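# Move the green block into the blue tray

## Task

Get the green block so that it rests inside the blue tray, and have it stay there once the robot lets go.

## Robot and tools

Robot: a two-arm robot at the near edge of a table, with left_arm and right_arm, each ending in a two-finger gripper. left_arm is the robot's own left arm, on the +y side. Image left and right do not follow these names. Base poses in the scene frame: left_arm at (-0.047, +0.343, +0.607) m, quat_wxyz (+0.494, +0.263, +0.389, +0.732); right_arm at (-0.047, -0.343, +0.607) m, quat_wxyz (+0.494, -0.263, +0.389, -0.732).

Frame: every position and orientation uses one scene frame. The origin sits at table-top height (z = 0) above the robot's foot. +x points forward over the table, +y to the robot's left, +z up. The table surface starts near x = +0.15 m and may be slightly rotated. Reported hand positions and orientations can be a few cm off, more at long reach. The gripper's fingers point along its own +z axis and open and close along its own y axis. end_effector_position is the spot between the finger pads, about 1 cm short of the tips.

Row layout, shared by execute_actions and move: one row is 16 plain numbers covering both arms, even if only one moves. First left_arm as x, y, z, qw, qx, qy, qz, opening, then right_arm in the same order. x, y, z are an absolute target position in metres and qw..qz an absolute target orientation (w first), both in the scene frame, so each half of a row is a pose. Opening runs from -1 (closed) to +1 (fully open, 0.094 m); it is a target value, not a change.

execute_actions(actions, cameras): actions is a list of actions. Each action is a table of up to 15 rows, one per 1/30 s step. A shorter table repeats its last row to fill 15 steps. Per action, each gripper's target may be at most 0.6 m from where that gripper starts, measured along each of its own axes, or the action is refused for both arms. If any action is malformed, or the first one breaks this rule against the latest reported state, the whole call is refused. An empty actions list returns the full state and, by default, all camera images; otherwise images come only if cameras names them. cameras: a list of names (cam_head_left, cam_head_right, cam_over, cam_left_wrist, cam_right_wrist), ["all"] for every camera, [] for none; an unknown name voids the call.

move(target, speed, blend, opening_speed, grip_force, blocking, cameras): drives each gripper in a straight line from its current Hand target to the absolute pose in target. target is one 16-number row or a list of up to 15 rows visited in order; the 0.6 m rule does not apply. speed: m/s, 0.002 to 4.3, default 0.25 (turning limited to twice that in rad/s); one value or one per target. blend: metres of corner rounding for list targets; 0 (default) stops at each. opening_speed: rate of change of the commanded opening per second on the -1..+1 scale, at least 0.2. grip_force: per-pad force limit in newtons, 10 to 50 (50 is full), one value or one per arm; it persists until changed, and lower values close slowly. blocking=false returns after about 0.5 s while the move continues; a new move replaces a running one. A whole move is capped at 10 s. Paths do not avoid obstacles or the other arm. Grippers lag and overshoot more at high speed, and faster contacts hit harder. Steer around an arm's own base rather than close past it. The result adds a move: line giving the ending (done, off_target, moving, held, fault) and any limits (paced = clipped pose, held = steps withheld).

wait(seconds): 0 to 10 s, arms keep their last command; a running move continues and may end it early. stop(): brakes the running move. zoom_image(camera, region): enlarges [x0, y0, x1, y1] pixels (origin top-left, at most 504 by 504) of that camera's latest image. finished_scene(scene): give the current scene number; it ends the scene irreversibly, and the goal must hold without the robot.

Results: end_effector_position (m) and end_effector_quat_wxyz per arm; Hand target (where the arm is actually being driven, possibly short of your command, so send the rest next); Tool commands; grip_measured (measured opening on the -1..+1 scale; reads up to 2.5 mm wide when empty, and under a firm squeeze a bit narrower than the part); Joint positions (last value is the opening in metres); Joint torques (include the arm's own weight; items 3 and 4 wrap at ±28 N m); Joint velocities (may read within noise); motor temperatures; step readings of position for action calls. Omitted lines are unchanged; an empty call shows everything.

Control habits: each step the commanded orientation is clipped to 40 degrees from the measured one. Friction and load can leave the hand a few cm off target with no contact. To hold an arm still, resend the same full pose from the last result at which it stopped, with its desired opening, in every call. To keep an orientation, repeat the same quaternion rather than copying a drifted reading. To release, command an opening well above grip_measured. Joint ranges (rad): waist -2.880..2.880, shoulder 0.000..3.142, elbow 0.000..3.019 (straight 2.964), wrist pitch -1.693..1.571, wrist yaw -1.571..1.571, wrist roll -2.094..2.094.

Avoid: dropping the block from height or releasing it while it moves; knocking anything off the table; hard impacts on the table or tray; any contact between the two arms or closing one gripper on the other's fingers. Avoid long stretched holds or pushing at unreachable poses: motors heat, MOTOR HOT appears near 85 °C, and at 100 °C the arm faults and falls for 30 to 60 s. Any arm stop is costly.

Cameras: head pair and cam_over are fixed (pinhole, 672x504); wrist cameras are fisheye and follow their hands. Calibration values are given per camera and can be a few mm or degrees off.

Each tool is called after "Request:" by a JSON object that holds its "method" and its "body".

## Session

Request:
{"method": "execute_actions", "body": {"actions": []}}

Scene clock: 0.00 s.
left_arm: end_effector_position=(+0.4017, +0.4737, +0.1622) grip_measured=+1.000 end_effector_quat_wxyz=(+0.247, +0.565, +0.731, -0.292) | right_arm: end_effector_position=(+0.1751, -0.4381, +0.2323) grip_measured=+1.000 end_effector_quat_wxyz=(-0.070, +0.885, +0.459, +0.032)
Joint positions: left_arm=[-1.443 1.812 1.323 -0.527 0.803 1.968 0.094] | right_arm=[1.477 1.661 0.435 0.557 -0.214 1.739 0.094]
Joint velocities: within noise
Joint torques (N m): no reading
Motor temperatures (°C): left_arm=[23 21 20 19 20 21 22] | right_arm=[22 23 20 20 20 22 20]
Heat: left arm: hottest waist 23 °C; right arm: hottest shoulder 23 °C.
Hand target: left_arm +0.4034, +0.4746, +0.1633; +0.248, +0.566, +0.731, -0.291 | right_arm +0.1685, -0.4347, +0.2356; -0.075, +0.885, +0.458, +0.028
Tool commands: left_gripper/opening=+1.0 right_gripper/opening=+1.0
camera_calibration:
cam_left_wrist: T_world_to_cam=[[-0.972446, -0.168717, 0.160882, 0.442026], [-0.194029, 0.968294, -0.157353, -0.352044], [-0.129233, -0.184233, -0.97435, 0.424036], [0, 0, 0, 1]] pos_world=[0.416339, 0.493581, 0.28665]
cam_right_wrist: T_world_to_cam=[[-0.82309, 0.561442, 0.0854706, 0.369307], [0.458791, 0.568664, 0.682739, 0.0117501], [0.334714, 0.601169, -0.725646, 0.501946], [0, 0, 0, 1]] pos_world=[0.130573, -0.515781, 0.324648]

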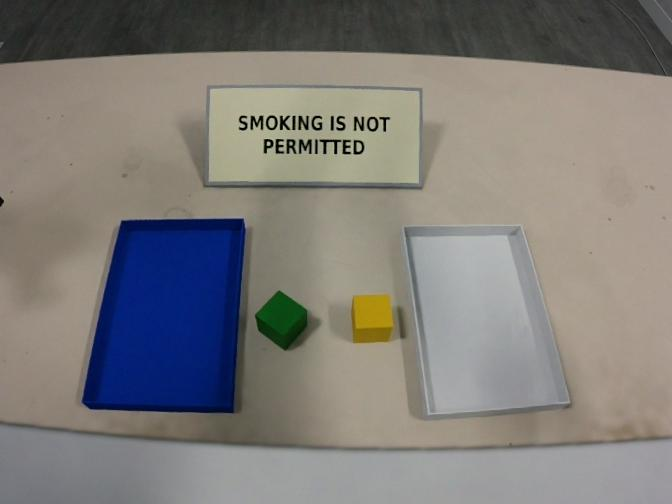

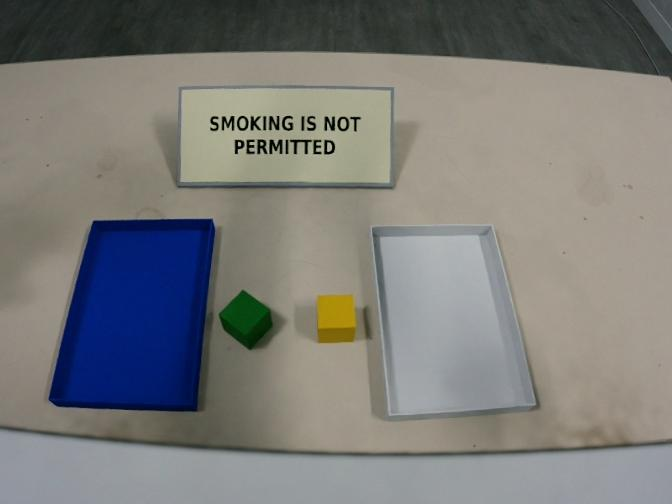

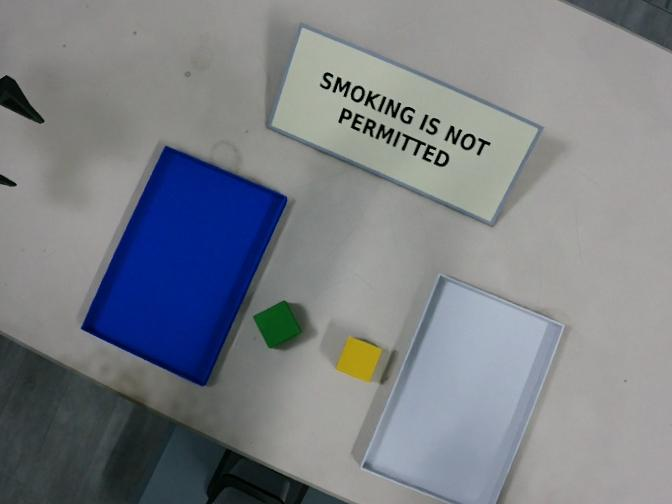

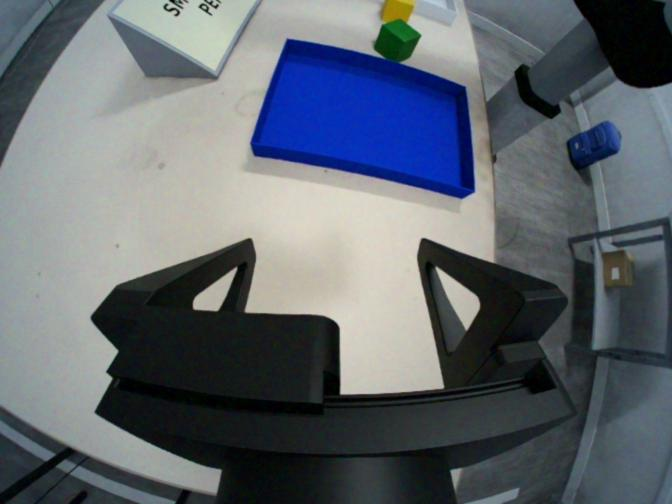

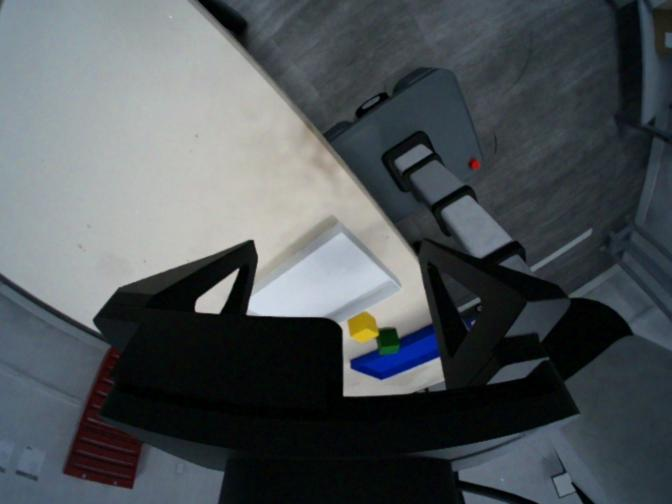

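Request:
{"method": "zoom_image", "body": {"camera": "cam_over", "region": [220, 260, 400, 400]}}

Request:
{"method": "zoom_image", "body": {"camera": "cam_head_left", "region": [220, 260, 420, 380]}}

Scaled by 2.800 from the camera's 672x504 image, which has a finer 960x720 frame.

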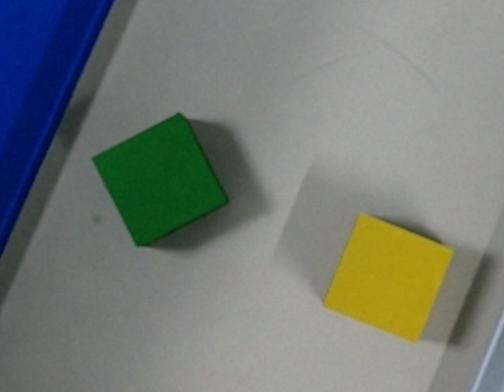

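Scaled by 2.520 from the camera's 672x504 image, which has a finer 960x720 frame.

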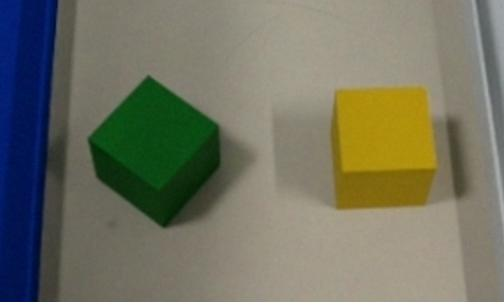

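Request:
{"method": "move", "body": {"target": [[0.41,0.36,0.22,0,0.317,0.948,0,0.45,0.1751,-0.4381,0.2323,-0.070,0.885,0.459,0.032,1],[0.352,0.078,0.13,0,0.317,0.948,0,0.45,0.1751,-0.4381,0.2323,-0.070,0.885,0.459,0.032,1]], "blend": [0.06,0], "speed": 0.3, "cameras": ["cam_head_left","cam_left_wrist"]}}

Request:
{"method": "zoom_image", "body": {"camera": "cam_left_wrist", "region": [220, 60, 460, 260]}}

Scene clock: 29.20 s.
left_arm: end_effector_position=(+0.3569, +0.0869, +0.1277) grip_measured=+0.453 end_effector_quat_wxyz=(+0.002, +0.315, +0.949, +0.004) | right_arm: end_effector_position=(+0.1751, -0.4381, +0.2323) grip_measured=+1.000 end_effector_quat_wxyz=(-0.070, +0.885, +0.459, +0.032)
Joint positions: left_arm=[-2.331 2.13 1.203 0.186 -0.615 0.538 0.068] | right_arm=[1.477 1.661 0.435 0.557 -0.214 1.739 0.094]
Joint torques (N m): left_arm=[-10.7 -10.87 -0.69 0.46 0.06 -0.36] | right_arm=[-1.44 -7.41 -5.12 0.06 0.05 -0.12]
Heat: left arm: hottest waist 23 °C; right arm: hottest shoulder 24 °C.
Hand target: left_arm +0.3519, +0.0780, +0.1301; +0.000, +0.317, +0.948, +0.000 | right_arm +0.1751, -0.4381, +0.2323; -0.070, +0.885, +0.459, +0.032
Off the commanded pose: left_arm 0.010 m, 1 deg | right_arm 0.000 m, 0 deg.
move: done
camera_calibration:
cam_left_wrist: T_world_to_cam=[[-0.601873, -0.798462, 0.014421, 0.279915], [-0.646864, 0.498031, 0.577522, 0.117021], [-0.468311, 0.338266, -0.816248, 0.368815], [0, 0, 0, 1]] pos_world=[0.41689, 0.0404637, 0.229426]
Images, in order (width x height): cam_head_left 672x504, cam_left_wrist 672x504.

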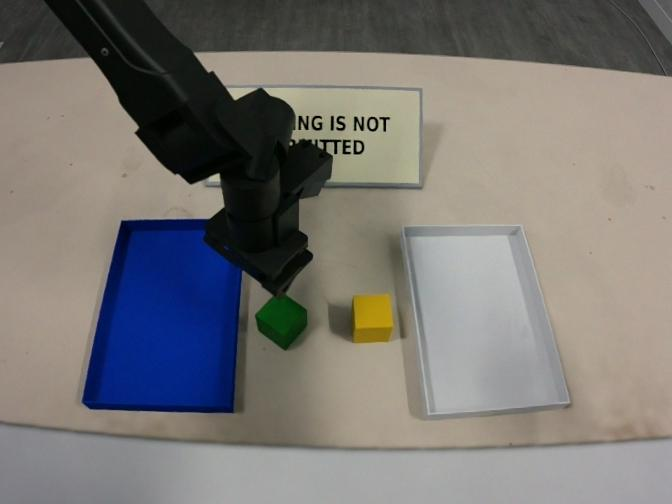

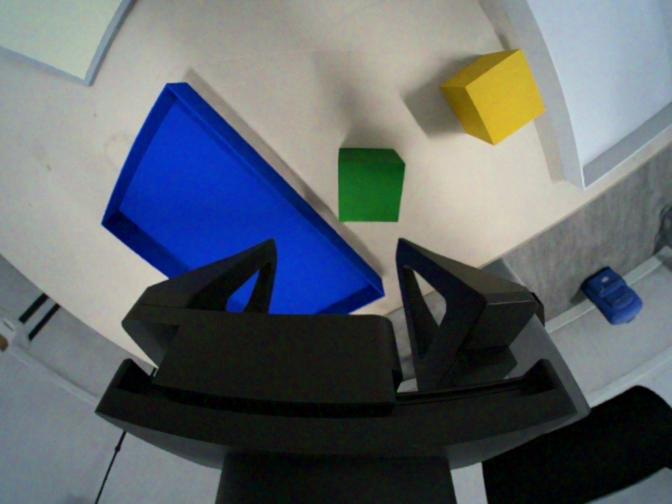

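Scaled by 2.100 from the camera's 672x504 image, which has a finer 960x720 frame.

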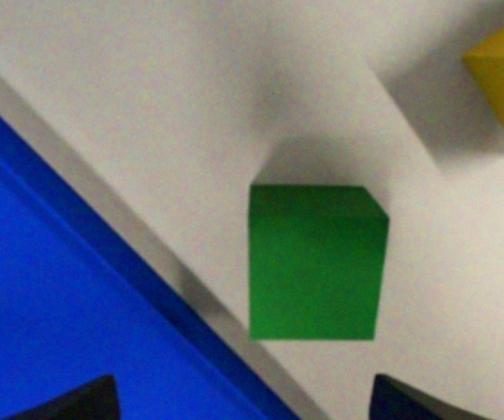

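Request:
{"method": "move", "body": {"target": [[0.337,0.053,0.1,0,0.317,0.948,0,0.45,0.1751,-0.4381,0.2323,-0.070,0.885,0.459,0.032,1],[0.337,0.053,0.06,0,0.317,0.948,0,0.45,0.1751,-0.4381,0.2323,-0.070,0.885,0.459,0.032,1]], "speed": 0.15, "cameras": ["cam_head_left","cam_left_wrist"]}}

Scene clock: 38.93 s.
left_arm: end_effector_position=(+0.3405, +0.0443, +0.0688) grip_measured=+0.453 end_effector_quat_wxyz=(+0.004, +0.317, +0.949, -0.004) | right_arm: end_effector_position=(+0.1751, -0.4381, +0.2323) grip_measured=+1.000 end_effector_quat_wxyz=(-0.070, +0.885, +0.459, +0.032)
Joint positions: left_arm=[-2.331 2.321 1.377 0.202 -0.598 0.543 0.068] | right_arm=[1.477 1.661 0.435 0.557 -0.214 1.739 0.094]
Joint torques (N m): left_arm=[-9.47 -10.05 -0.77 0.92 0.23 -0.04] | right_arm=[-1.38 -7.47 -5.14 0.03 0.05 -0.11]
Heat: left arm: hottest waist 24 °C; right arm: hottest shoulder 24 °C.
Hand target: left_arm +0.3369, +0.0530, +0.0603; +0.000, +0.317, +0.948, +0.000 | right_arm +0.1751, -0.4381, +0.2323; -0.070, +0.885, +0.459, +0.032
Off the commanded pose: left_arm 0.013 m, 1 deg | right_arm 0.000 m, 0 deg.
move: off_target (left_arm)
camera_calibration:
cam_left_wrist: T_world_to_cam=[[-0.605382, -0.795398, 0.0292351, 0.236904], [-0.64377, 0.510916, 0.569672, 0.160526], [-0.468052, 0.326049, -0.821352, 0.32824], [0, 0, 0, 1]] pos_world=[0.400392, -0.000604729, 0.171228]
Images, in order (width x height): cam_head_left 672x504, cam_left_wrist 672x504.

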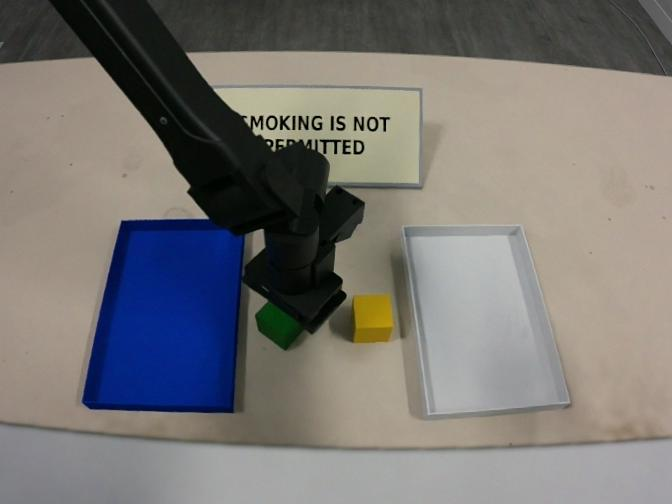

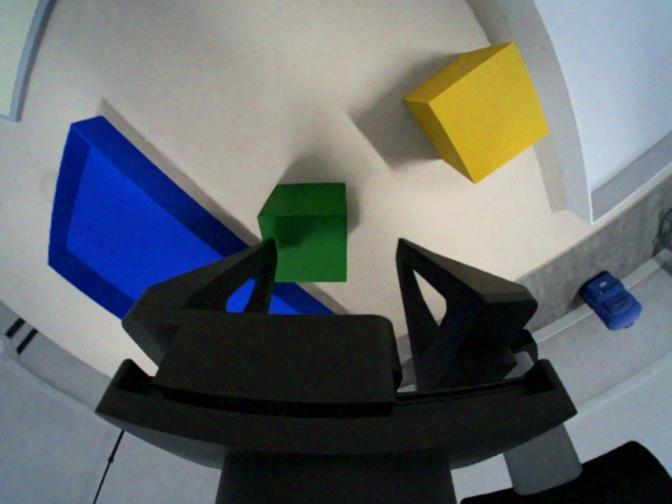

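Request:
{"method": "move", "body": {"target": [0.339,0.062,0.068,0,0.317,0.948,0,0.45,0.1751,-0.4381,0.2323,-0.070,0.885,0.459,0.032,1], "speed": 0.1, "cameras": ["cam_left_wrist"]}}

Scene clock: 43.67 s.
left_arm: end_effector_position=(+0.3294, +0.0458, +0.0701) grip_measured=+0.453 end_effector_quat_wxyz=(-0.003, +0.324, +0.946, -0.007) | right_arm: end_effector_position=(+0.1751, -0.4381, +0.2323) grip_measured=+1.000 end_effector_quat_wxyz=(-0.070, +0.885, +0.459, +0.032)
Joint positions: left_arm=[-2.331 2.32 1.358 0.202 -0.594 0.547 0.068] | right_arm=[1.477 1.661 0.435 0.557 -0.214 1.739 0.094]
Joint torques (N m): left_arm=[-8.53 -12.51 -1.98 1.01 0.29 -0.06] | right_arm=[-1.38 -7.41 -5.16 0.1 0.05 -0.11]
Heat: left arm: hottest waist 24 °C; right arm: hottest shoulder 24 °C.
Hand target: left_arm +0.3389, +0.0618, +0.0681; +0.000, +0.317, +0.948, +0.000 | right_arm +0.1751, -0.4381, +0.2323; -0.070, +0.885, +0.459, +0.032
Off the commanded pose: left_arm 0.019 m, 1 deg | right_arm 0.000 m, 0 deg.
move: off_target (left_arm)
camera_calibration:
cam_left_wrist: T_world_to_cam=[[-0.616639, -0.786222, 0.040137, 0.233894], [-0.62714, 0.521409, 0.578644, 0.145301], [-0.47587, 0.331642, -0.814592, 0.325437], [0, 0, 0, 1]] pos_world=[0.390218, 0.000202728, 0.171633]
Images, in order (width x height): cam_left_wrist 672x504.

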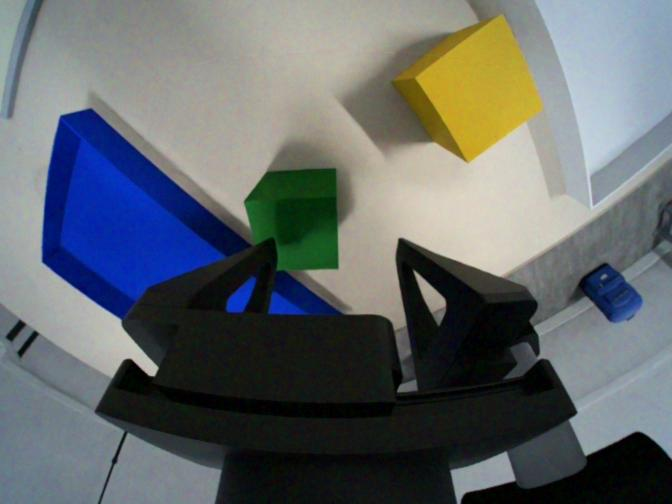

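Request:
{"method": "move", "body": {"target": [0.346,0.074,0.068,0,0.317,0.948,0,0.45,0.1751,-0.4381,0.2323,-0.070,0.885,0.459,0.032,1], "speed": 0.1, "cameras": ["cam_left_wrist"]}}

Scene clock: 48.47 s.
left_arm: end_effector_position=(+0.3402, +0.0566, +0.0705) grip_measured=+0.453 end_effector_quat_wxyz=(+0.001, +0.321, +0.947, -0.007) | right_arm: end_effector_position=(+0.1751, -0.4381, +0.2323) grip_measured=+1.000 end_effector_quat_wxyz=(-0.070, +0.885, +0.459, +0.032)
Joint positions: left_arm=[-2.315 2.298 1.351 0.203 -0.581 0.561 0.068] | right_arm=[1.477 1.661 0.435 0.557 -0.214 1.739 0.094]
Joint torques (N m): left_arm=[-8.41 -13.04 -1.95 0.85 0.24 -0.11] | right_arm=[-1.38 -7.53 -5.09 0.08 0.06 -0.11]
Heat: left arm: hottest waist 24 °C; right arm: hottest shoulder 24 °C.
Hand target: left_arm +0.3458, +0.0737, +0.0680; +0.000, +0.317, +0.948, +0.000 | right_arm +0.1751, -0.4381, +0.2323; -0.070, +0.885, +0.459, +0.032
Off the commanded pose: left_arm 0.019 m, 1 deg | right_arm 0.000 m, 0 deg.
move: off_target (left_arm)
camera_calibration:
cam_left_wrist: T_world_to_cam=[[-0.613272, -0.788995, 0.0371995, 0.248274], [-0.63378, 0.519641, 0.572972, 0.148941], [-0.471402, 0.327811, -0.81873, 0.326366], [0, 0, 0, 1]] pos_world=[0.400506, 0.0115049, 0.172631]
Images, in order (width x height): cam_left_wrist 672x504.

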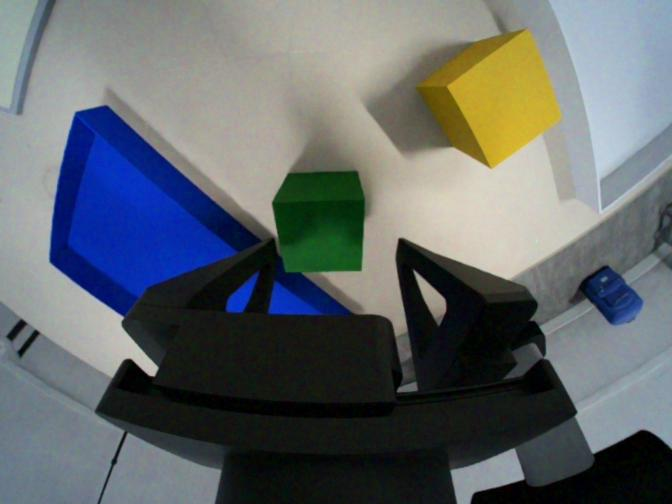

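Request:
{"method": "move", "body": {"target": [0.352,0.081,0.068,0,0.317,0.948,0,0.45,0.1751,-0.4381,0.2323,-0.070,0.885,0.459,0.032,1], "speed": 0.1, "cameras": ["cam_left_wrist"]}}

Scene clock: 54.87 s.
left_arm: end_effector_position=(+0.3482, +0.0626, +0.0704) grip_measured=+0.453 end_effector_quat_wxyz=(+0.004, +0.320, +0.948, -0.007) | right_arm: end_effector_position=(+0.1751, -0.4381, +0.2323) grip_measured=+1.000 end_effector_quat_wxyz=(-0.070, +0.885, +0.459, +0.032)
Joint positions: left_arm=[-2.305 2.286 1.351 0.203 -0.574 0.569 0.068] | right_arm=[1.477 1.661 0.435 0.557 -0.214 1.739 0.094]
Joint torques (N m): left_arm=[-8.06 -12.92 -2 0.54 0.28 -0.11] | right_arm=[-1.49 -7.65 -5.11 0.03 0.06 -0.11]
Heat: left arm: hottest waist 24 °C; right arm: hottest shoulder 25 °C.
Hand target: left_arm +0.3517, +0.0808, +0.0679; +0.000, +0.317, +0.948, +0.000 | right_arm +0.1751, -0.4381, +0.2323; -0.070, +0.885, +0.459, +0.032
Off the commanded pose: left_arm 0.019 m, 1 deg | right_arm 0.000 m, 0 deg.
move: off_target (left_arm)
camera_calibration:
cam_left_wrist: T_world_to_cam=[[-0.610216, -0.791501, 0.0340947, 0.257241], [-0.639698, 0.517656, 0.568172, 0.153471], [-0.467358, 0.324897, -0.822204, 0.327045], [0, 0, 0, 1]] pos_world=[0.407995, 0.0179056, 0.172929]
Images, in order (width x height): cam_left_wrist 672x504.

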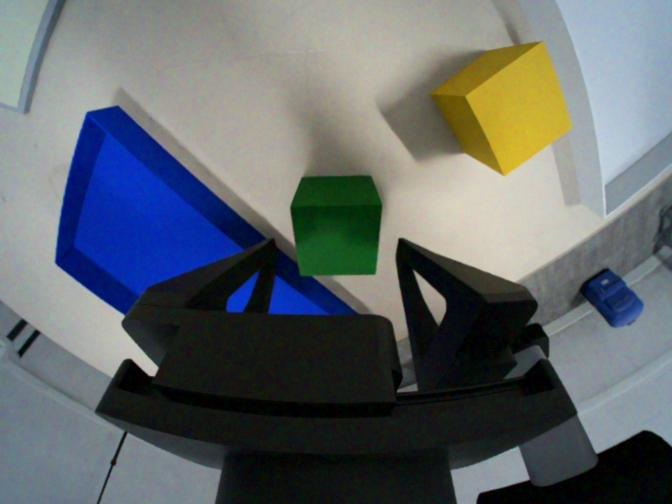

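Request:
{"method": "move", "body": {"target": [0.352,0.081,0.025,0,0.317,0.948,0,0.45,0.1751,-0.4381,0.2323,-0.070,0.885,0.459,0.032,1], "speed": 0.08, "cameras": ["cam_left_wrist"]}}

Scene clock: 59.00 s.
left_arm: end_effector_position=(+0.3500, +0.0512, +0.0465) grip_measured=+0.453 end_effector_quat_wxyz=(+0.010, +0.326, +0.945, -0.021) | right_arm: end_effector_position=(+0.1751, -0.4381, +0.2323) grip_measured=+1.000 end_effector_quat_wxyz=(-0.070, +0.885, +0.459, +0.032)
Joint positions: left_arm=[-2.291 2.345 1.424 0.199 -0.532 0.596 0.068] | right_arm=[1.477 1.661 0.435 0.557 -0.214 1.739 0.094]
Joint torques (N m): left_arm=[-6.77 -9.93 0.24 0.81 -0.15 -0.04] | right_arm=[-1.49 -7.47 -5.15 0.06 0.06 -0.11]
Heat: left arm: hottest waist 24 °C; right arm: hottest shoulder 25 °C.
Hand target: left_arm +0.3510, +0.0813, +0.0265; +0.000, +0.317, +0.948, +0.000 | right_arm +0.1751, -0.4381, +0.2323; -0.070, +0.885, +0.459, +0.032
Off the commanded pose: left_arm 0.037 m, 3 deg | right_arm 0.000 m, 0 deg.
move: off_target (left_arm)
camera_calibration:
cam_left_wrist: T_world_to_cam=[[-0.621637, -0.781186, 0.0575863, 0.252438], [-0.633178, 0.544416, 0.550179, 0.171256], [-0.461142, 0.305549, -0.833059, 0.311249], [0, 0, 0, 1]] pos_world=[0.40889, 0.00886449, 0.150531]
Images, in order (width x height): cam_left_wrist 672x504.

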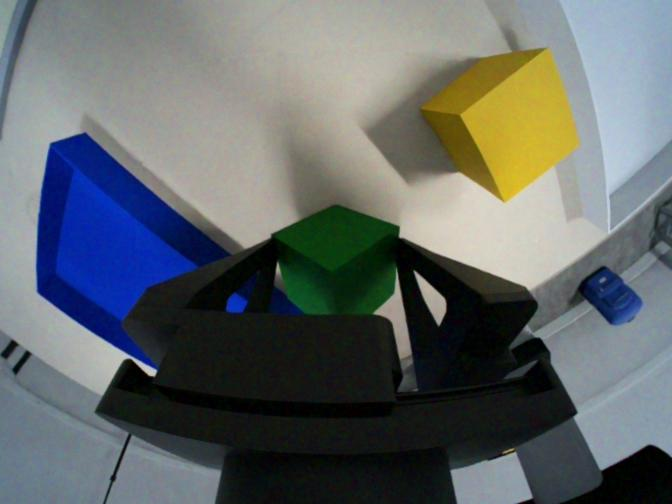

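Request:
{"method": "move", "body": {"target": [0.352,0.060,0.12,0,0.317,0.948,0,0.45,0.1751,-0.4381,0.2323,-0.070,0.885,0.459,0.032,1], "speed": 0.1, "cameras": ["cam_head_left","cam_left_wrist","cam_over"]}}

Scene clock: 63.47 s.
left_arm: end_effector_position=(+0.3479, +0.0697, +0.1068) grip_measured=+0.453 end_effector_quat_wxyz=(-0.006, +0.316, +0.949, +0.006) | right_arm: end_effector_position=(+0.1751, -0.4381, +0.2323) grip_measured=+1.000 end_effector_quat_wxyz=(-0.070, +0.885, +0.459, +0.032)
Joint positions: left_arm=[-2.337 2.204 1.271 0.169 -0.626 0.526 0.068] | right_arm=[1.477 1.661 0.435 0.557 -0.214 1.739 0.094]
Joint torques (N m): left_arm=[-12.22 -13.51 -1.63 0.21 0.11 -0.25] | right_arm=[-1.49 -7.53 -5.11 0.08 0.06 -0.11]
Heat: left arm: hottest waist 24 °C; right arm: hottest shoulder 25 °C.
Hand target: left_arm +0.3519, +0.0600, +0.1197; +0.000, +0.317, +0.948, +0.000 | right_arm +0.1751, -0.4381, +0.2323; -0.070, +0.885, +0.459, +0.032
Off the commanded pose: left_arm 0.017 m, 1 deg | right_arm 0.000 m, 0 deg.
move: off_target (left_arm)
camera_calibration:
cam_left_wrist: T_world_to_cam=[[-0.604566, -0.79637, 0.0171976, 0.261492], [-0.636445, 0.495917, 0.590766, 0.126862], [-0.478996, 0.346211, -0.80666, 0.355505], [0, 0, 0, 1]] pos_world=[0.409115, 0.0222516, 0.207329]
Images, in order (width x height): cam_head_left 672x504, cam_over 672x504, cam_left_wrist 672x504.

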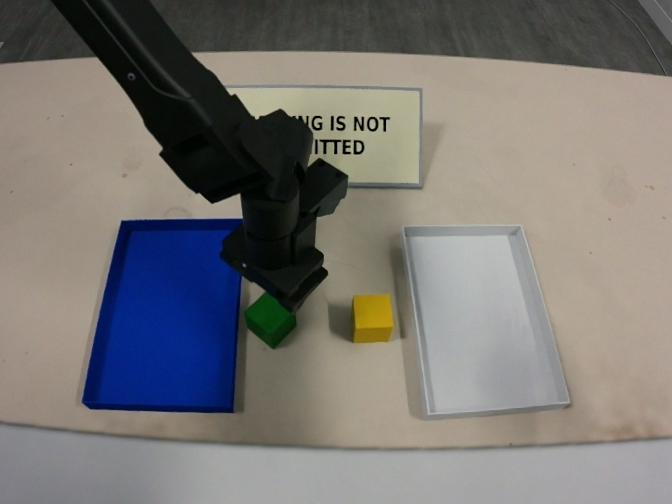

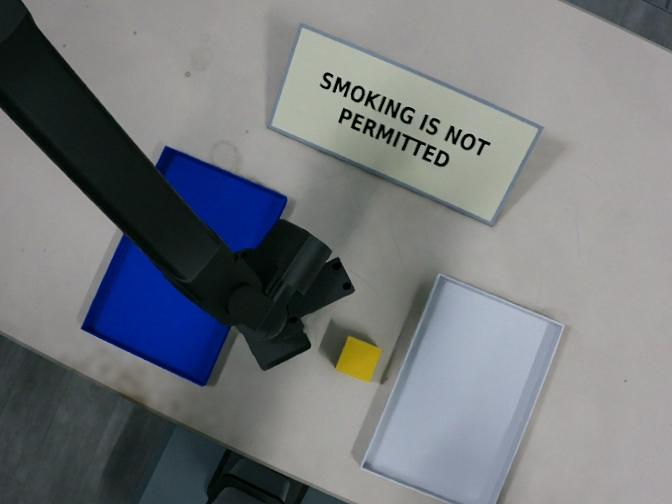

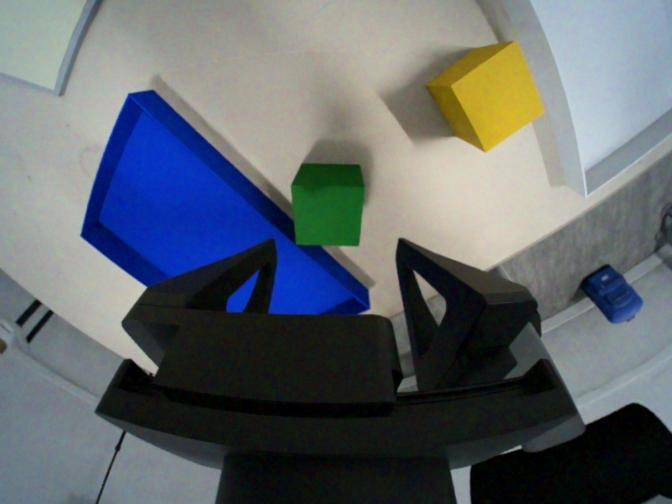

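Request:
{"method": "move", "body": {"target": [0.349,0.068,0.085,0,0.317,0.948,0,0.65,0.1751,-0.4381,0.2323,-0.070,0.885,0.459,0.032,1], "speed": 0.08, "cameras": ["cam_left_wrist"]}}

Scene clock: 76.03 s.
left_arm: end_effector_position=(+0.3520, +0.0571, +0.0964) grip_measured=+0.647 end_effector_quat_wxyz=(+0.005, +0.319, +0.948, -0.006) | right_arm: end_effector_position=(+0.1751, -0.4381, +0.2323) grip_measured=+1.000 end_effector_quat_wxyz=(-0.070, +0.885, +0.459, +0.032)
Joint positions: left_arm=[-2.337 2.236 1.309 0.182 -0.599 0.541 0.077] | right_arm=[1.477 1.661 0.435 0.557 -0.214 1.739 0.094]
Joint torques (N m): left_arm=[-8.23 -10.58 -0.69 0.9 0.24 -0.07] | right_arm=[-1.38 -7.53 -5.14 0.08 0.05 -0.11]
Heat: left arm: hottest waist 24 °C; right arm: hottest shoulder 25 °C.
Hand target: left_arm +0.3489, +0.0681, +0.0854; +0.000, +0.317, +0.948, +0.000 | right_arm +0.1751, -0.4381, +0.2323; -0.070, +0.885, +0.459, +0.032
Off the commanded pose: left_arm 0.016 m, 1 deg | right_arm 0.000 m, 0 deg.
move: off_target (left_arm)
camera_calibration:
cam_left_wrist: T_world_to_cam=[[-0.60859, -0.792822, 0.0324455, 0.253912], [-0.64129, 0.515528, 0.568311, 0.144683], [-0.467296, 0.325061, -0.822174, 0.351984], [0, 0, 0, 1]] pos_world=[0.411793, 0.0123026, 0.198929]
Images, in order (width x height): cam_left_wrist 672x504.

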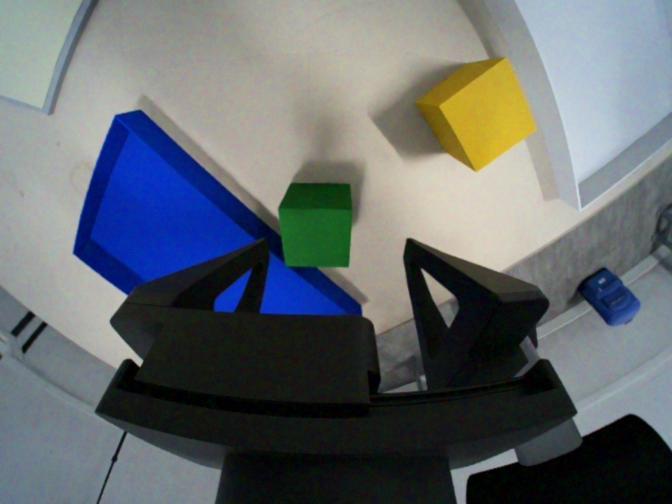

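Request:
{"method": "move", "body": {"target": [0.348,0.090,0.08,0,0.317,0.948,0,0.65,0.1751,-0.4381,0.2323,-0.070,0.885,0.459,0.032,1], "speed": 0.1, "cameras": ["cam_left_wrist"]}}

Scene clock: 80.90 s.
left_arm: end_effector_position=(+0.3488, +0.0765, +0.0848) grip_measured=+0.647 end_effector_quat_wxyz=(+0.003, +0.319, +0.948, -0.006) | right_arm: end_effector_position=(+0.1751, -0.4381, +0.2323) grip_measured=+1.000 end_effector_quat_wxyz=(-0.070, +0.885, +0.459, +0.032)
Joint positions: left_arm=[-2.3 2.236 1.295 0.21 -0.573 0.57 0.077] | right_arm=[1.477 1.661 0.435 0.557 -0.214 1.739 0.094]
Joint torques (N m): left_arm=[-9.23 -11.58 -1.74 1.25 0.25 -0.11] | right_arm=[-1.49 -7.65 -5.12 0.05 0.06 -0.11]
Heat: left arm: hottest waist 24 °C; right arm: hottest shoulder 25 °C.
Hand target: left_arm +0.3479, +0.0898, +0.0801; +0.000, +0.317, +0.948, +0.000 | right_arm +0.1751, -0.4381, +0.2323; -0.070, +0.885, +0.459, +0.032
Off the commanded pose: left_arm 0.014 m, 1 deg | right_arm 0.000 m, 0 deg.
move: off_target (left_arm)
camera_calibration:
cam_left_wrist: T_world_to_cam=[[-0.608869, -0.792586, 0.0329588, 0.267844], [-0.639396, 0.514931, 0.57098, 0.138329], [-0.469522, 0.326578, -0.820302, 0.33517], [0, 0, 0, 1]] pos_world=[0.408898, 0.0316, 0.18713]
Images, in order (width x height): cam_left_wrist 672x504.

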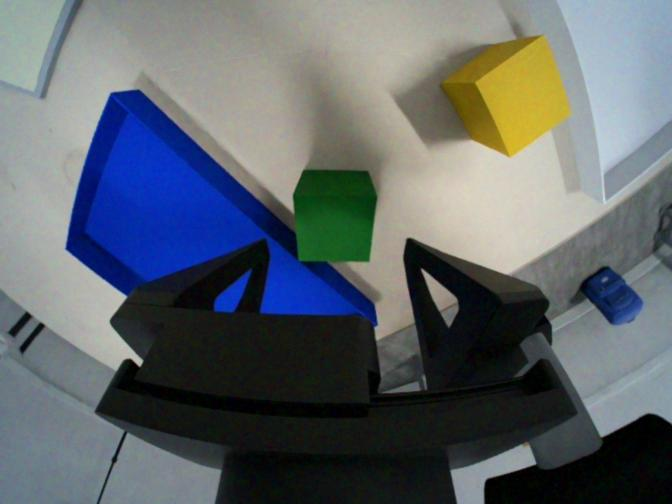

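Request:
{"method": "move", "body": {"target": [0.348,0.090,0.06,0,0.317,0.948,0,0.65,0.1751,-0.4381,0.2323,-0.070,0.885,0.459,0.032,1], "speed": 0.08, "cameras": ["cam_left_wrist"]}}

Scene clock: 84.03 s.
left_arm: end_effector_position=(+0.3532, +0.0781, +0.0717) grip_measured=+0.647 end_effector_quat_wxyz=(+0.006, +0.318, +0.948, -0.006) | right_arm: end_effector_position=(+0.1751, -0.4381, +0.2323) grip_measured=+1.000 end_effector_quat_wxyz=(-0.070, +0.885, +0.459, +0.032)
Joint positions: left_arm=[-2.285 2.26 1.327 0.215 -0.559 0.584 0.077] | right_arm=[1.477 1.661 0.435 0.557 -0.214 1.739 0.094]
Joint torques (N m): left_arm=[-7.88 -10.23 -1.03 0.99 0.28 -0.11] | right_arm=[-1.44 -7.47 -5.15 0.08 0.06 -0.1]
Heat: left arm: hottest waist 24 °C; right arm: hottest shoulder 25 °C.
Hand target: left_arm +0.3478, +0.0901, +0.0604; +0.000, +0.317, +0.948, +0.000 | right_arm +0.1751, -0.4381, +0.2323; -0.070, +0.885, +0.459, +0.032
Off the commanded pose: left_arm 0.018 m, 1 deg | right_arm 0.000 m, 0 deg.
move: off_target (left_arm)
camera_calibration:
cam_left_wrist: T_world_to_cam=[[-0.607968, -0.793335, 0.0315417, 0.272037], [-0.643459, 0.515606, 0.565783, 0.149592], [-0.465119, 0.323683, -0.82395, 0.324953], [0, 0, 0, 1]] pos_world=[0.412788, 0.0335043, 0.174528]
Images, in order (width x height): cam_left_wrist 672x504.

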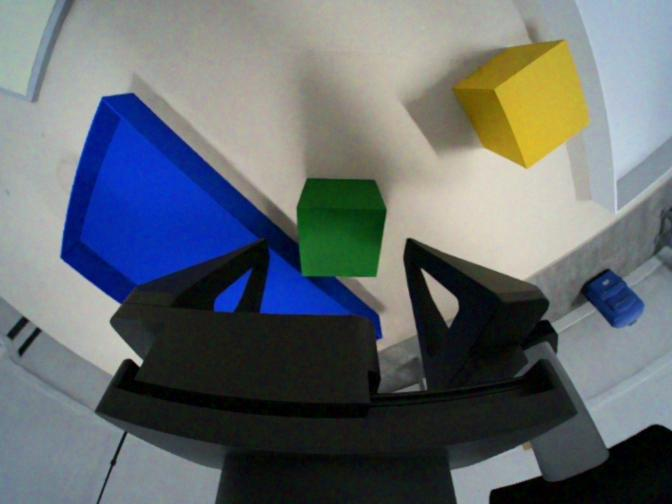

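Request:
{"method": "move", "body": {"target": [0.344,0.087,0.045,0,0.317,0.948,0,0.65,0.1751,-0.4381,0.2323,-0.070,0.885,0.459,0.032,1], "speed": 0.05, "cameras": ["cam_left_wrist"]}}

Scene clock: 88.07 s.
left_arm: end_effector_position=(+0.3496, +0.0739, +0.0570) grip_measured=+0.647 end_effector_quat_wxyz=(+0.006, +0.319, +0.948, -0.007) | right_arm: end_effector_position=(+0.1751, -0.4381, +0.2323) grip_measured=+1.000 end_effector_quat_wxyz=(-0.070, +0.885, +0.459, +0.032)
Joint positions: left_arm=[-2.277 2.299 1.363 0.221 -0.552 0.591 0.077] | right_arm=[1.477 1.661 0.435 0.557 -0.214 1.739 0.094]
Joint torques (N m): left_arm=[-7.82 -9.7 -0.81 1.1 0.26 -0.05] | right_arm=[-1.38 -7.53 -5.09 0.06 0.05 -0.11]
Heat: left arm: hottest waist 24 °C; right arm: hottest shoulder 25 °C.
Hand target: left_arm +0.3440, +0.0872, +0.0455; +0.000, +0.317, +0.948, +0.000 | right_arm +0.1751, -0.4381, +0.2323; -0.070, +0.885, +0.459, +0.032
Off the commanded pose: left_arm 0.019 m, 1 deg | right_arm 0.000 m, 0 deg.
move: off_target (left_arm)
camera_calibration:
cam_left_wrist: T_world_to_cam=[[-0.609036, -0.792476, 0.0325257, 0.267176], [-0.642581, 0.517047, 0.565466, 0.157342], [-0.464936, 0.323489, -0.82413, 0.312439], [0, 0, 0, 1]] pos_world=[0.409089, 0.0293065, 0.159828]
Images, in order (width x height): cam_left_wrist 672x504.

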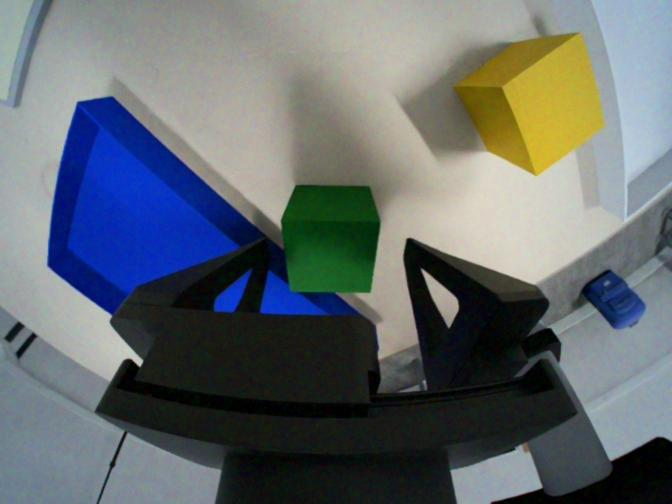

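Request:
{"method": "move", "body": {"target": [0.346,0.090,0.03,0,0.317,0.948,0,0.65,0.1751,-0.4381,0.2323,-0.070,0.885,0.459,0.032,1], "speed": 0.05, "cameras": ["cam_left_wrist","cam_head_left"]}}

Scene clock: 98.87 s.
left_arm: end_effector_position=(+0.3526, +0.0777, +0.0420) grip_measured=+0.647 end_effector_quat_wxyz=(+0.007, +0.317, +0.948, -0.006) | right_arm: end_effector_position=(+0.1751, -0.4381, +0.2323) grip_measured=+1.000 end_effector_quat_wxyz=(-0.070, +0.885, +0.459, +0.032)
Joint positions: left_arm=[-2.259 2.326 1.4 0.221 -0.539 0.603 0.077] | right_arm=[1.477 1.661 0.435 0.557 -0.214 1.739 0.094]
Joint torques (N m): left_arm=[-8.41 -9.82 -0.8 0.84 0.28 -0.07] | right_arm=[-1.44 -7.59 -5.14 0.06 0.06 -0.11]
Heat: left arm: hottest waist 24 °C; right arm: hottest shoulder 25 °C.
Hand target: left_arm +0.3460, +0.0901, +0.0305; +0.000, +0.317, +0.948, +0.000 | right_arm +0.1751, -0.4381, +0.2323; -0.070, +0.885, +0.459, +0.032
Off the commanded pose: left_arm 0.018 m, 1 deg | right_arm 0.000 m, 0 deg.
move: off_target (left_arm)
camera_calibration:
cam_left_wrist: T_world_to_cam=[[-0.606542, -0.794467, 0.0304743, 0.271849], [-0.645554, 0.514502, 0.5644, 0.167078], [-0.464076, 0.322659, -0.824939, 0.300035], [0, 0, 0, 1]] pos_world=[0.411985, 0.0332041, 0.144927]
Images, in order (width x height): cam_head_left 672x504, cam_left_wrist 672x504.

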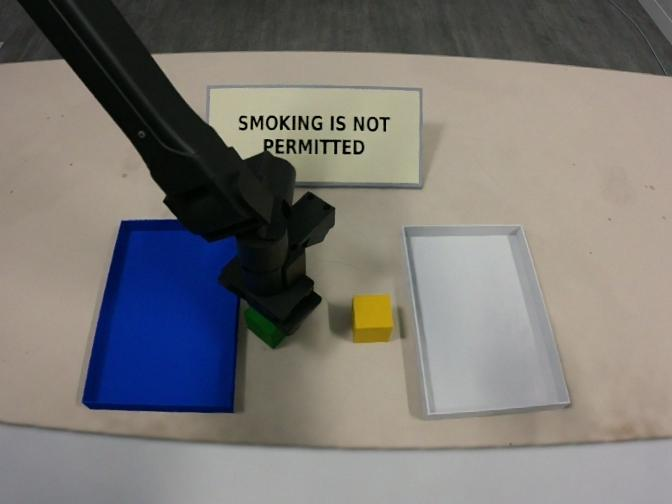

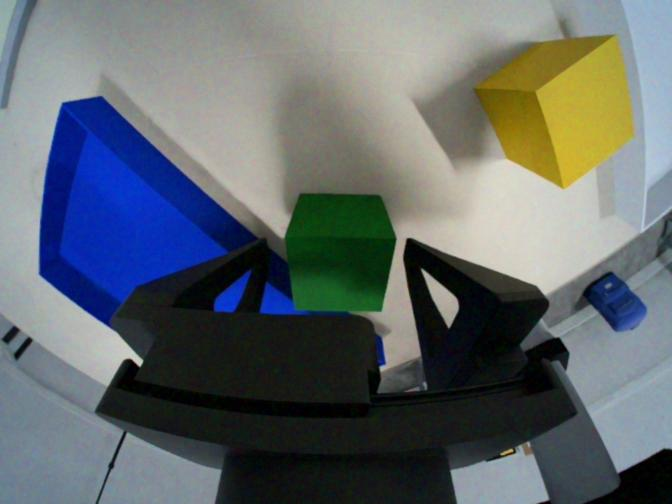

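Request:
{"method": "move", "body": {"target": [[0.345,0.089,0.024,0,0.317,0.948,0,0.65,0.1751,-0.4381,0.2323,-0.070,0.885,0.459,0.032,1],[0.345,0.089,0.024,0,0.317,0.948,0,-0.2,0.1751,-0.4381,0.2323,-0.070,0.885,0.459,0.032,1]], "speed": 0.05, "opening_speed": 0.7, "grip_force": [30,50], "cameras": ["cam_left_wrist"]}}

Scene clock: 104.77 s.
left_arm: end_effector_position=(+0.3523, +0.0752, +0.0366) grip_measured=+0.051 end_effector_quat_wxyz=(+0.008, +0.318, +0.948, -0.006) | right_arm: end_effector_position=(+0.1751, -0.4381, +0.2323) grip_measured=+1.000 end_effector_quat_wxyz=(-0.070, +0.885, +0.459, +0.032)
Joint positions: left_arm=[-2.257 2.341 1.416 0.221 -0.537 0.608 0.049] | right_arm=[1.477 1.661 0.435 0.557 -0.214 1.739 0.094]
Joint torques (N m): left_arm=[-7.82 -9.99 -0.96 1.11 0.26 -0.06] | right_arm=[-1.44 -7.59 -5.14 0.06 0.06 -0.11]
Heat: left arm: hottest waist 24 °C; right arm: hottest shoulder 25 °C.
Hand target: left_arm +0.3449, +0.0891, +0.0245; +0.000, +0.317, +0.948, +0.000 | right_arm +0.1751, -0.4381, +0.2323; -0.070, +0.885, +0.459, +0.032
Off the commanded pose: left_arm 0.020 m, 1 deg | right_arm 0.000 m, 0 deg.
grip_force (N): 30, 50
move: off_target (left_arm); target 2's new opening was sent with left_arm's hand 0.020 m and 1 deg from that target
camera_calibration:
cam_left_wrist: T_world_to_cam=[[-0.608453, -0.792982, 0.0310406, 0.270384], [-0.644946, 0.5169, 0.562902, 0.170915], [-0.462416, 0.32248, -0.825941, 0.295698], [0, 0, 0, 1]] pos_world=[0.411483, 0.0307075, 0.139627]
Images, in order (width x height): cam_left_wrist 672x504.

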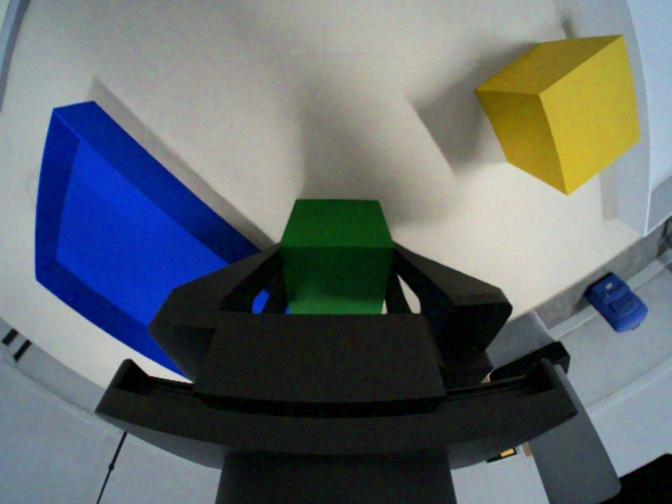

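Request:
{"method": "move", "body": {"target": [[0.345,0.089,0.17,0,0.317,0.948,0,-0.2,0.1751,-0.4381,0.2323,-0.070,0.885,0.459,0.032,1],[0.358,0.24,0.16,0,0.317,0.948,0,-0.2,0.1751,-0.4381,0.2323,-0.070,0.885,0.459,0.032,1]], "speed": [0.15,0.25], "blend": [0.03,0], "cameras": ["cam_left_wrist","cam_head_left"]}}

Scene clock: 109.60 s.
left_arm: end_effector_position=(+0.3556, +0.2350, +0.1551) grip_measured=+0.050 end_effector_quat_wxyz=(-0.004, +0.316, +0.949, -0.002) | right_arm: end_effector_position=(+0.1751, -0.4381, +0.2323) grip_measured=+1.000 end_effector_quat_wxyz=(-0.070, +0.885, +0.459, +0.032)
Joint positions: left_arm=[-2.11 1.869 0.95 0.241 -0.439 0.697 0.049] | right_arm=[1.477 1.661 0.435 0.557 -0.214 1.739 0.094]
Joint torques (N m): left_arm=[-5.95 -12.92 -2.52 1.03 0.25 -0.05] | right_arm=[-1.44 -7.53 -5.12 0.05 0.06 -0.12]
Heat: left arm: hottest waist 24 °C; right arm: hottest shoulder 25 °C.
Hand target: left_arm +0.3580, +0.2399, +0.1599; +0.000, +0.317, +0.948, +0.000 | right_arm +0.1751, -0.4381, +0.2323; -0.070, +0.885, +0.459, +0.032
Off the commanded pose: left_arm 0.007 m, 1 deg | right_arm 0.000 m, 0 deg.
grip_force (N): 30, 50
move: done
camera_calibration:
cam_left_wrist: T_world_to_cam=[[-0.603333, -0.796869, 0.0314353, 0.394502], [-0.635848, 0.504463, 0.584136, 0.0201883], [-0.481338, 0.33244, -0.811047, 0.345634], [0, 0, 0, 1]] pos_world=[0.417219, 0.189279, 0.256132]
Images, in order (width x height): cam_head_left 672x504, cam_left_wrist 672x504.

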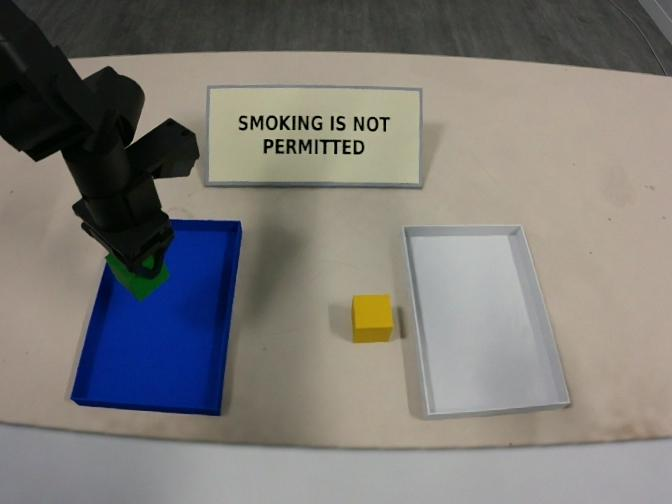

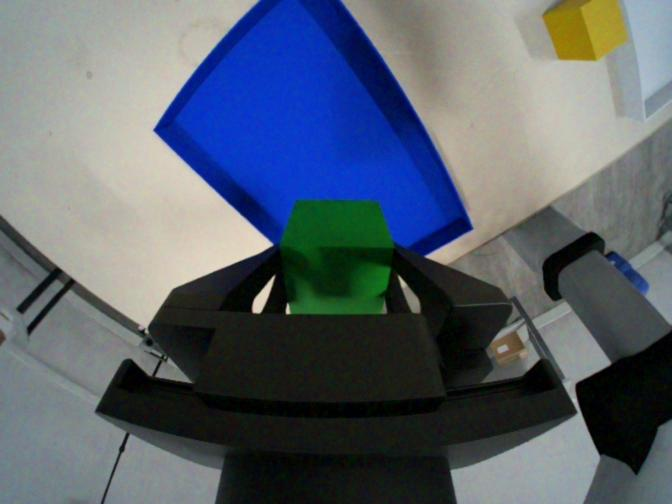

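Request:
{"method": "move", "body": {"target": [0.358,0.24,0.04,0,0.317,0.948,0,-0.2,0.1751,-0.4381,0.2323,-0.070,0.885,0.459,0.032,1], "speed": 0.12, "cameras": ["cam_left_wrist"]}}

Scene clock: 116.97 s.
left_arm: end_effector_position=(+0.3639, +0.2308, +0.0469) grip_measured=+0.050 end_effector_quat_wxyz=(+0.005, +0.316, +0.949, -0.004) | right_arm: end_effector_position=(+0.1751, -0.4381, +0.2323) grip_measured=+1.000 end_effector_quat_wxyz=(-0.070, +0.885, +0.459, +0.032)
Joint positions: left_arm=[-2.034 2.133 1.207 0.286 -0.368 0.756 0.049] | right_arm=[1.477 1.661 0.435 0.557 -0.214 1.739 0.094]
Joint torques (N m): left_arm=[-4.89 -10.64 -1.77 0.92 0.25 -0.12] | right_arm=[-1.49 -7.53 -5.12 0.08 0.05 -0.11]
Heat: left arm: hottest waist 24 °C; right arm: hottest shoulder 25 °C.
Hand target: left_arm +0.3578, +0.2400, +0.0403; +0.000, +0.317, +0.948, +0.000 | right_arm +0.1751, -0.4381, +0.2323; -0.070, +0.885, +0.459, +0.032
Off the commanded pose: left_arm 0.013 m, 1 deg | right_arm 0.000 m, 0 deg.
grip_force (N): 30, 50
move: off_target (left_arm)
camera_calibration:
cam_left_wrist: T_world_to_cam=[[-0.604942, -0.795765, 0.0283447, 0.400081], [-0.644847, 0.510476, 0.568846, 0.0932679], [-0.467137, 0.325841, -0.821955, 0.26014], [0, 0, 0, 1]] pos_world=[0.42369, 0.185995, 0.149428]
Images, in order (width x height): cam_left_wrist 672x504.

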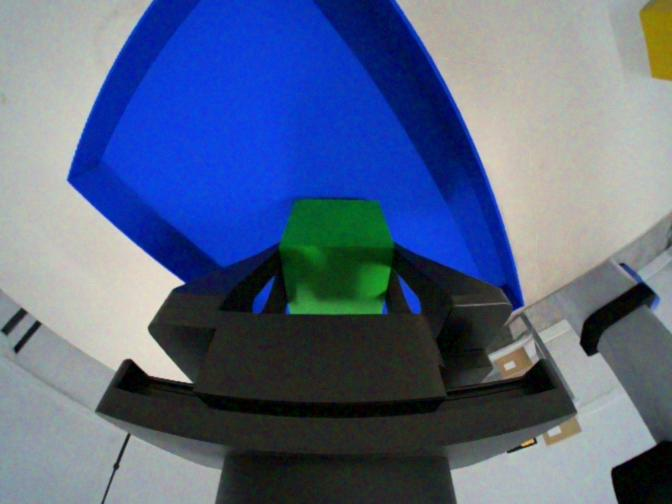

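Request:
{"method": "move", "body": {"target": [0.358,0.24,0.031,0,0.317,0.948,0,-0.2,0.1751,-0.4381,0.2323,-0.070,0.885,0.459,0.032,1], "speed": 0.04, "cameras": ["cam_left_wrist"]}}

Scene clock: 120.30 s.
left_arm: end_effector_position=(+0.3651, +0.2291, +0.0392) grip_measured=+0.050 end_effector_quat_wxyz=(+0.007, +0.317, +0.948, -0.004) | right_arm: end_effector_position=(+0.1751, -0.4381, +0.2323) grip_measured=+1.000 end_effector_quat_wxyz=(-0.070, +0.885, +0.459, +0.032)
Joint positions: left_arm=[-2.031 2.152 1.229 0.286 -0.364 0.759 0.049] | right_arm=[1.477 1.661 0.435 0.557 -0.214 1.739 0.094]
Joint torques (N m): left_arm=[-4.78 -10.87 -1.52 0.95 0.28 -0.07] | right_arm=[-1.38 -7.53 -5.12 0.06 0.06 -0.11]
Heat: left arm: hottest waist 24 °C; right arm: hottest shoulder 25 °C.
Hand target: left_arm +0.3577, +0.2398, +0.0314; +0.000, +0.317, +0.948, +0.000 | right_arm +0.1751, -0.4381, +0.2323; -0.070, +0.885, +0.459, +0.032
Off the commanded pose: left_arm 0.015 m, 1 deg | right_arm 0.000 m, 0 deg.
grip_force (N): 30, 50
move: off_target (left_arm)
camera_calibration:
cam_left_wrist: T_world_to_cam=[[-0.60567, -0.795205, 0.0285034, 0.399745], [-0.645887, 0.512232, 0.566082, 0.0993802], [-0.464752, 0.324449, -0.823856, 0.254509], [0, 0, 0, 1]] pos_world=[0.424586, 0.184399, 0.142027]
Images, in order (width x height): cam_left_wrist 672x504.

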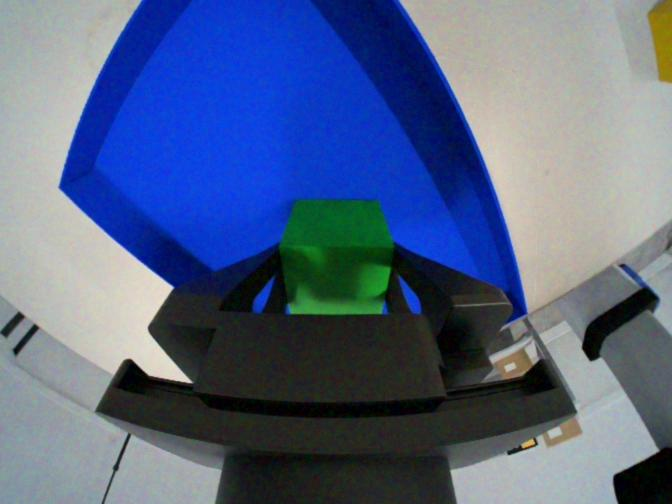

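Request:
{"method": "move", "body": {"target": [0.358,0.24,0.027,0,0.317,0.948,0,-0.2,0.1751,-0.4381,0.2323,-0.070,0.885,0.459,0.032,1], "speed": 0.03}}

Scene clock: 125.83 s.
left_arm: end_effector_position=(+0.3665, +0.2290, +0.0376) grip_measured=+0.050 end_effector_quat_wxyz=(+0.008, +0.317, +0.948, -0.004) | right_arm: end_effector_position=(+0.1751, -0.4381, +0.2323) grip_measured=+1.000 end_effector_quat_wxyz=(-0.070, +0.885, +0.459, +0.032)
Joint positions: left_arm=[-2.03 2.155 1.235 0.286 -0.362 0.761 0.049] | right_arm=[1.477 1.661 0.435 0.557 -0.214 1.739 0.094]
Joint torques (N m): left_arm=[-4.78 -10.4 -1.33 0.77 0.34 -0.04] | right_arm=[-1.44 -7.53 -5.14 0.08 0.05 -0.11]
Heat: left arm: hottest waist 24 °C; right arm: hottest shoulder 25 °C.
Hand target: left_arm +0.3579, +0.2401, +0.0275; +0.000, +0.317, +0.948, +0.000 | right_arm +0.1751, -0.4381, +0.2323; -0.070, +0.885, +0.459, +0.032
Off the commanded pose: left_arm 0.018 m, 1 deg | right_arm 0.000 m, 0 deg.
grip_force (N): 30, 50
move: off_target (left_arm)


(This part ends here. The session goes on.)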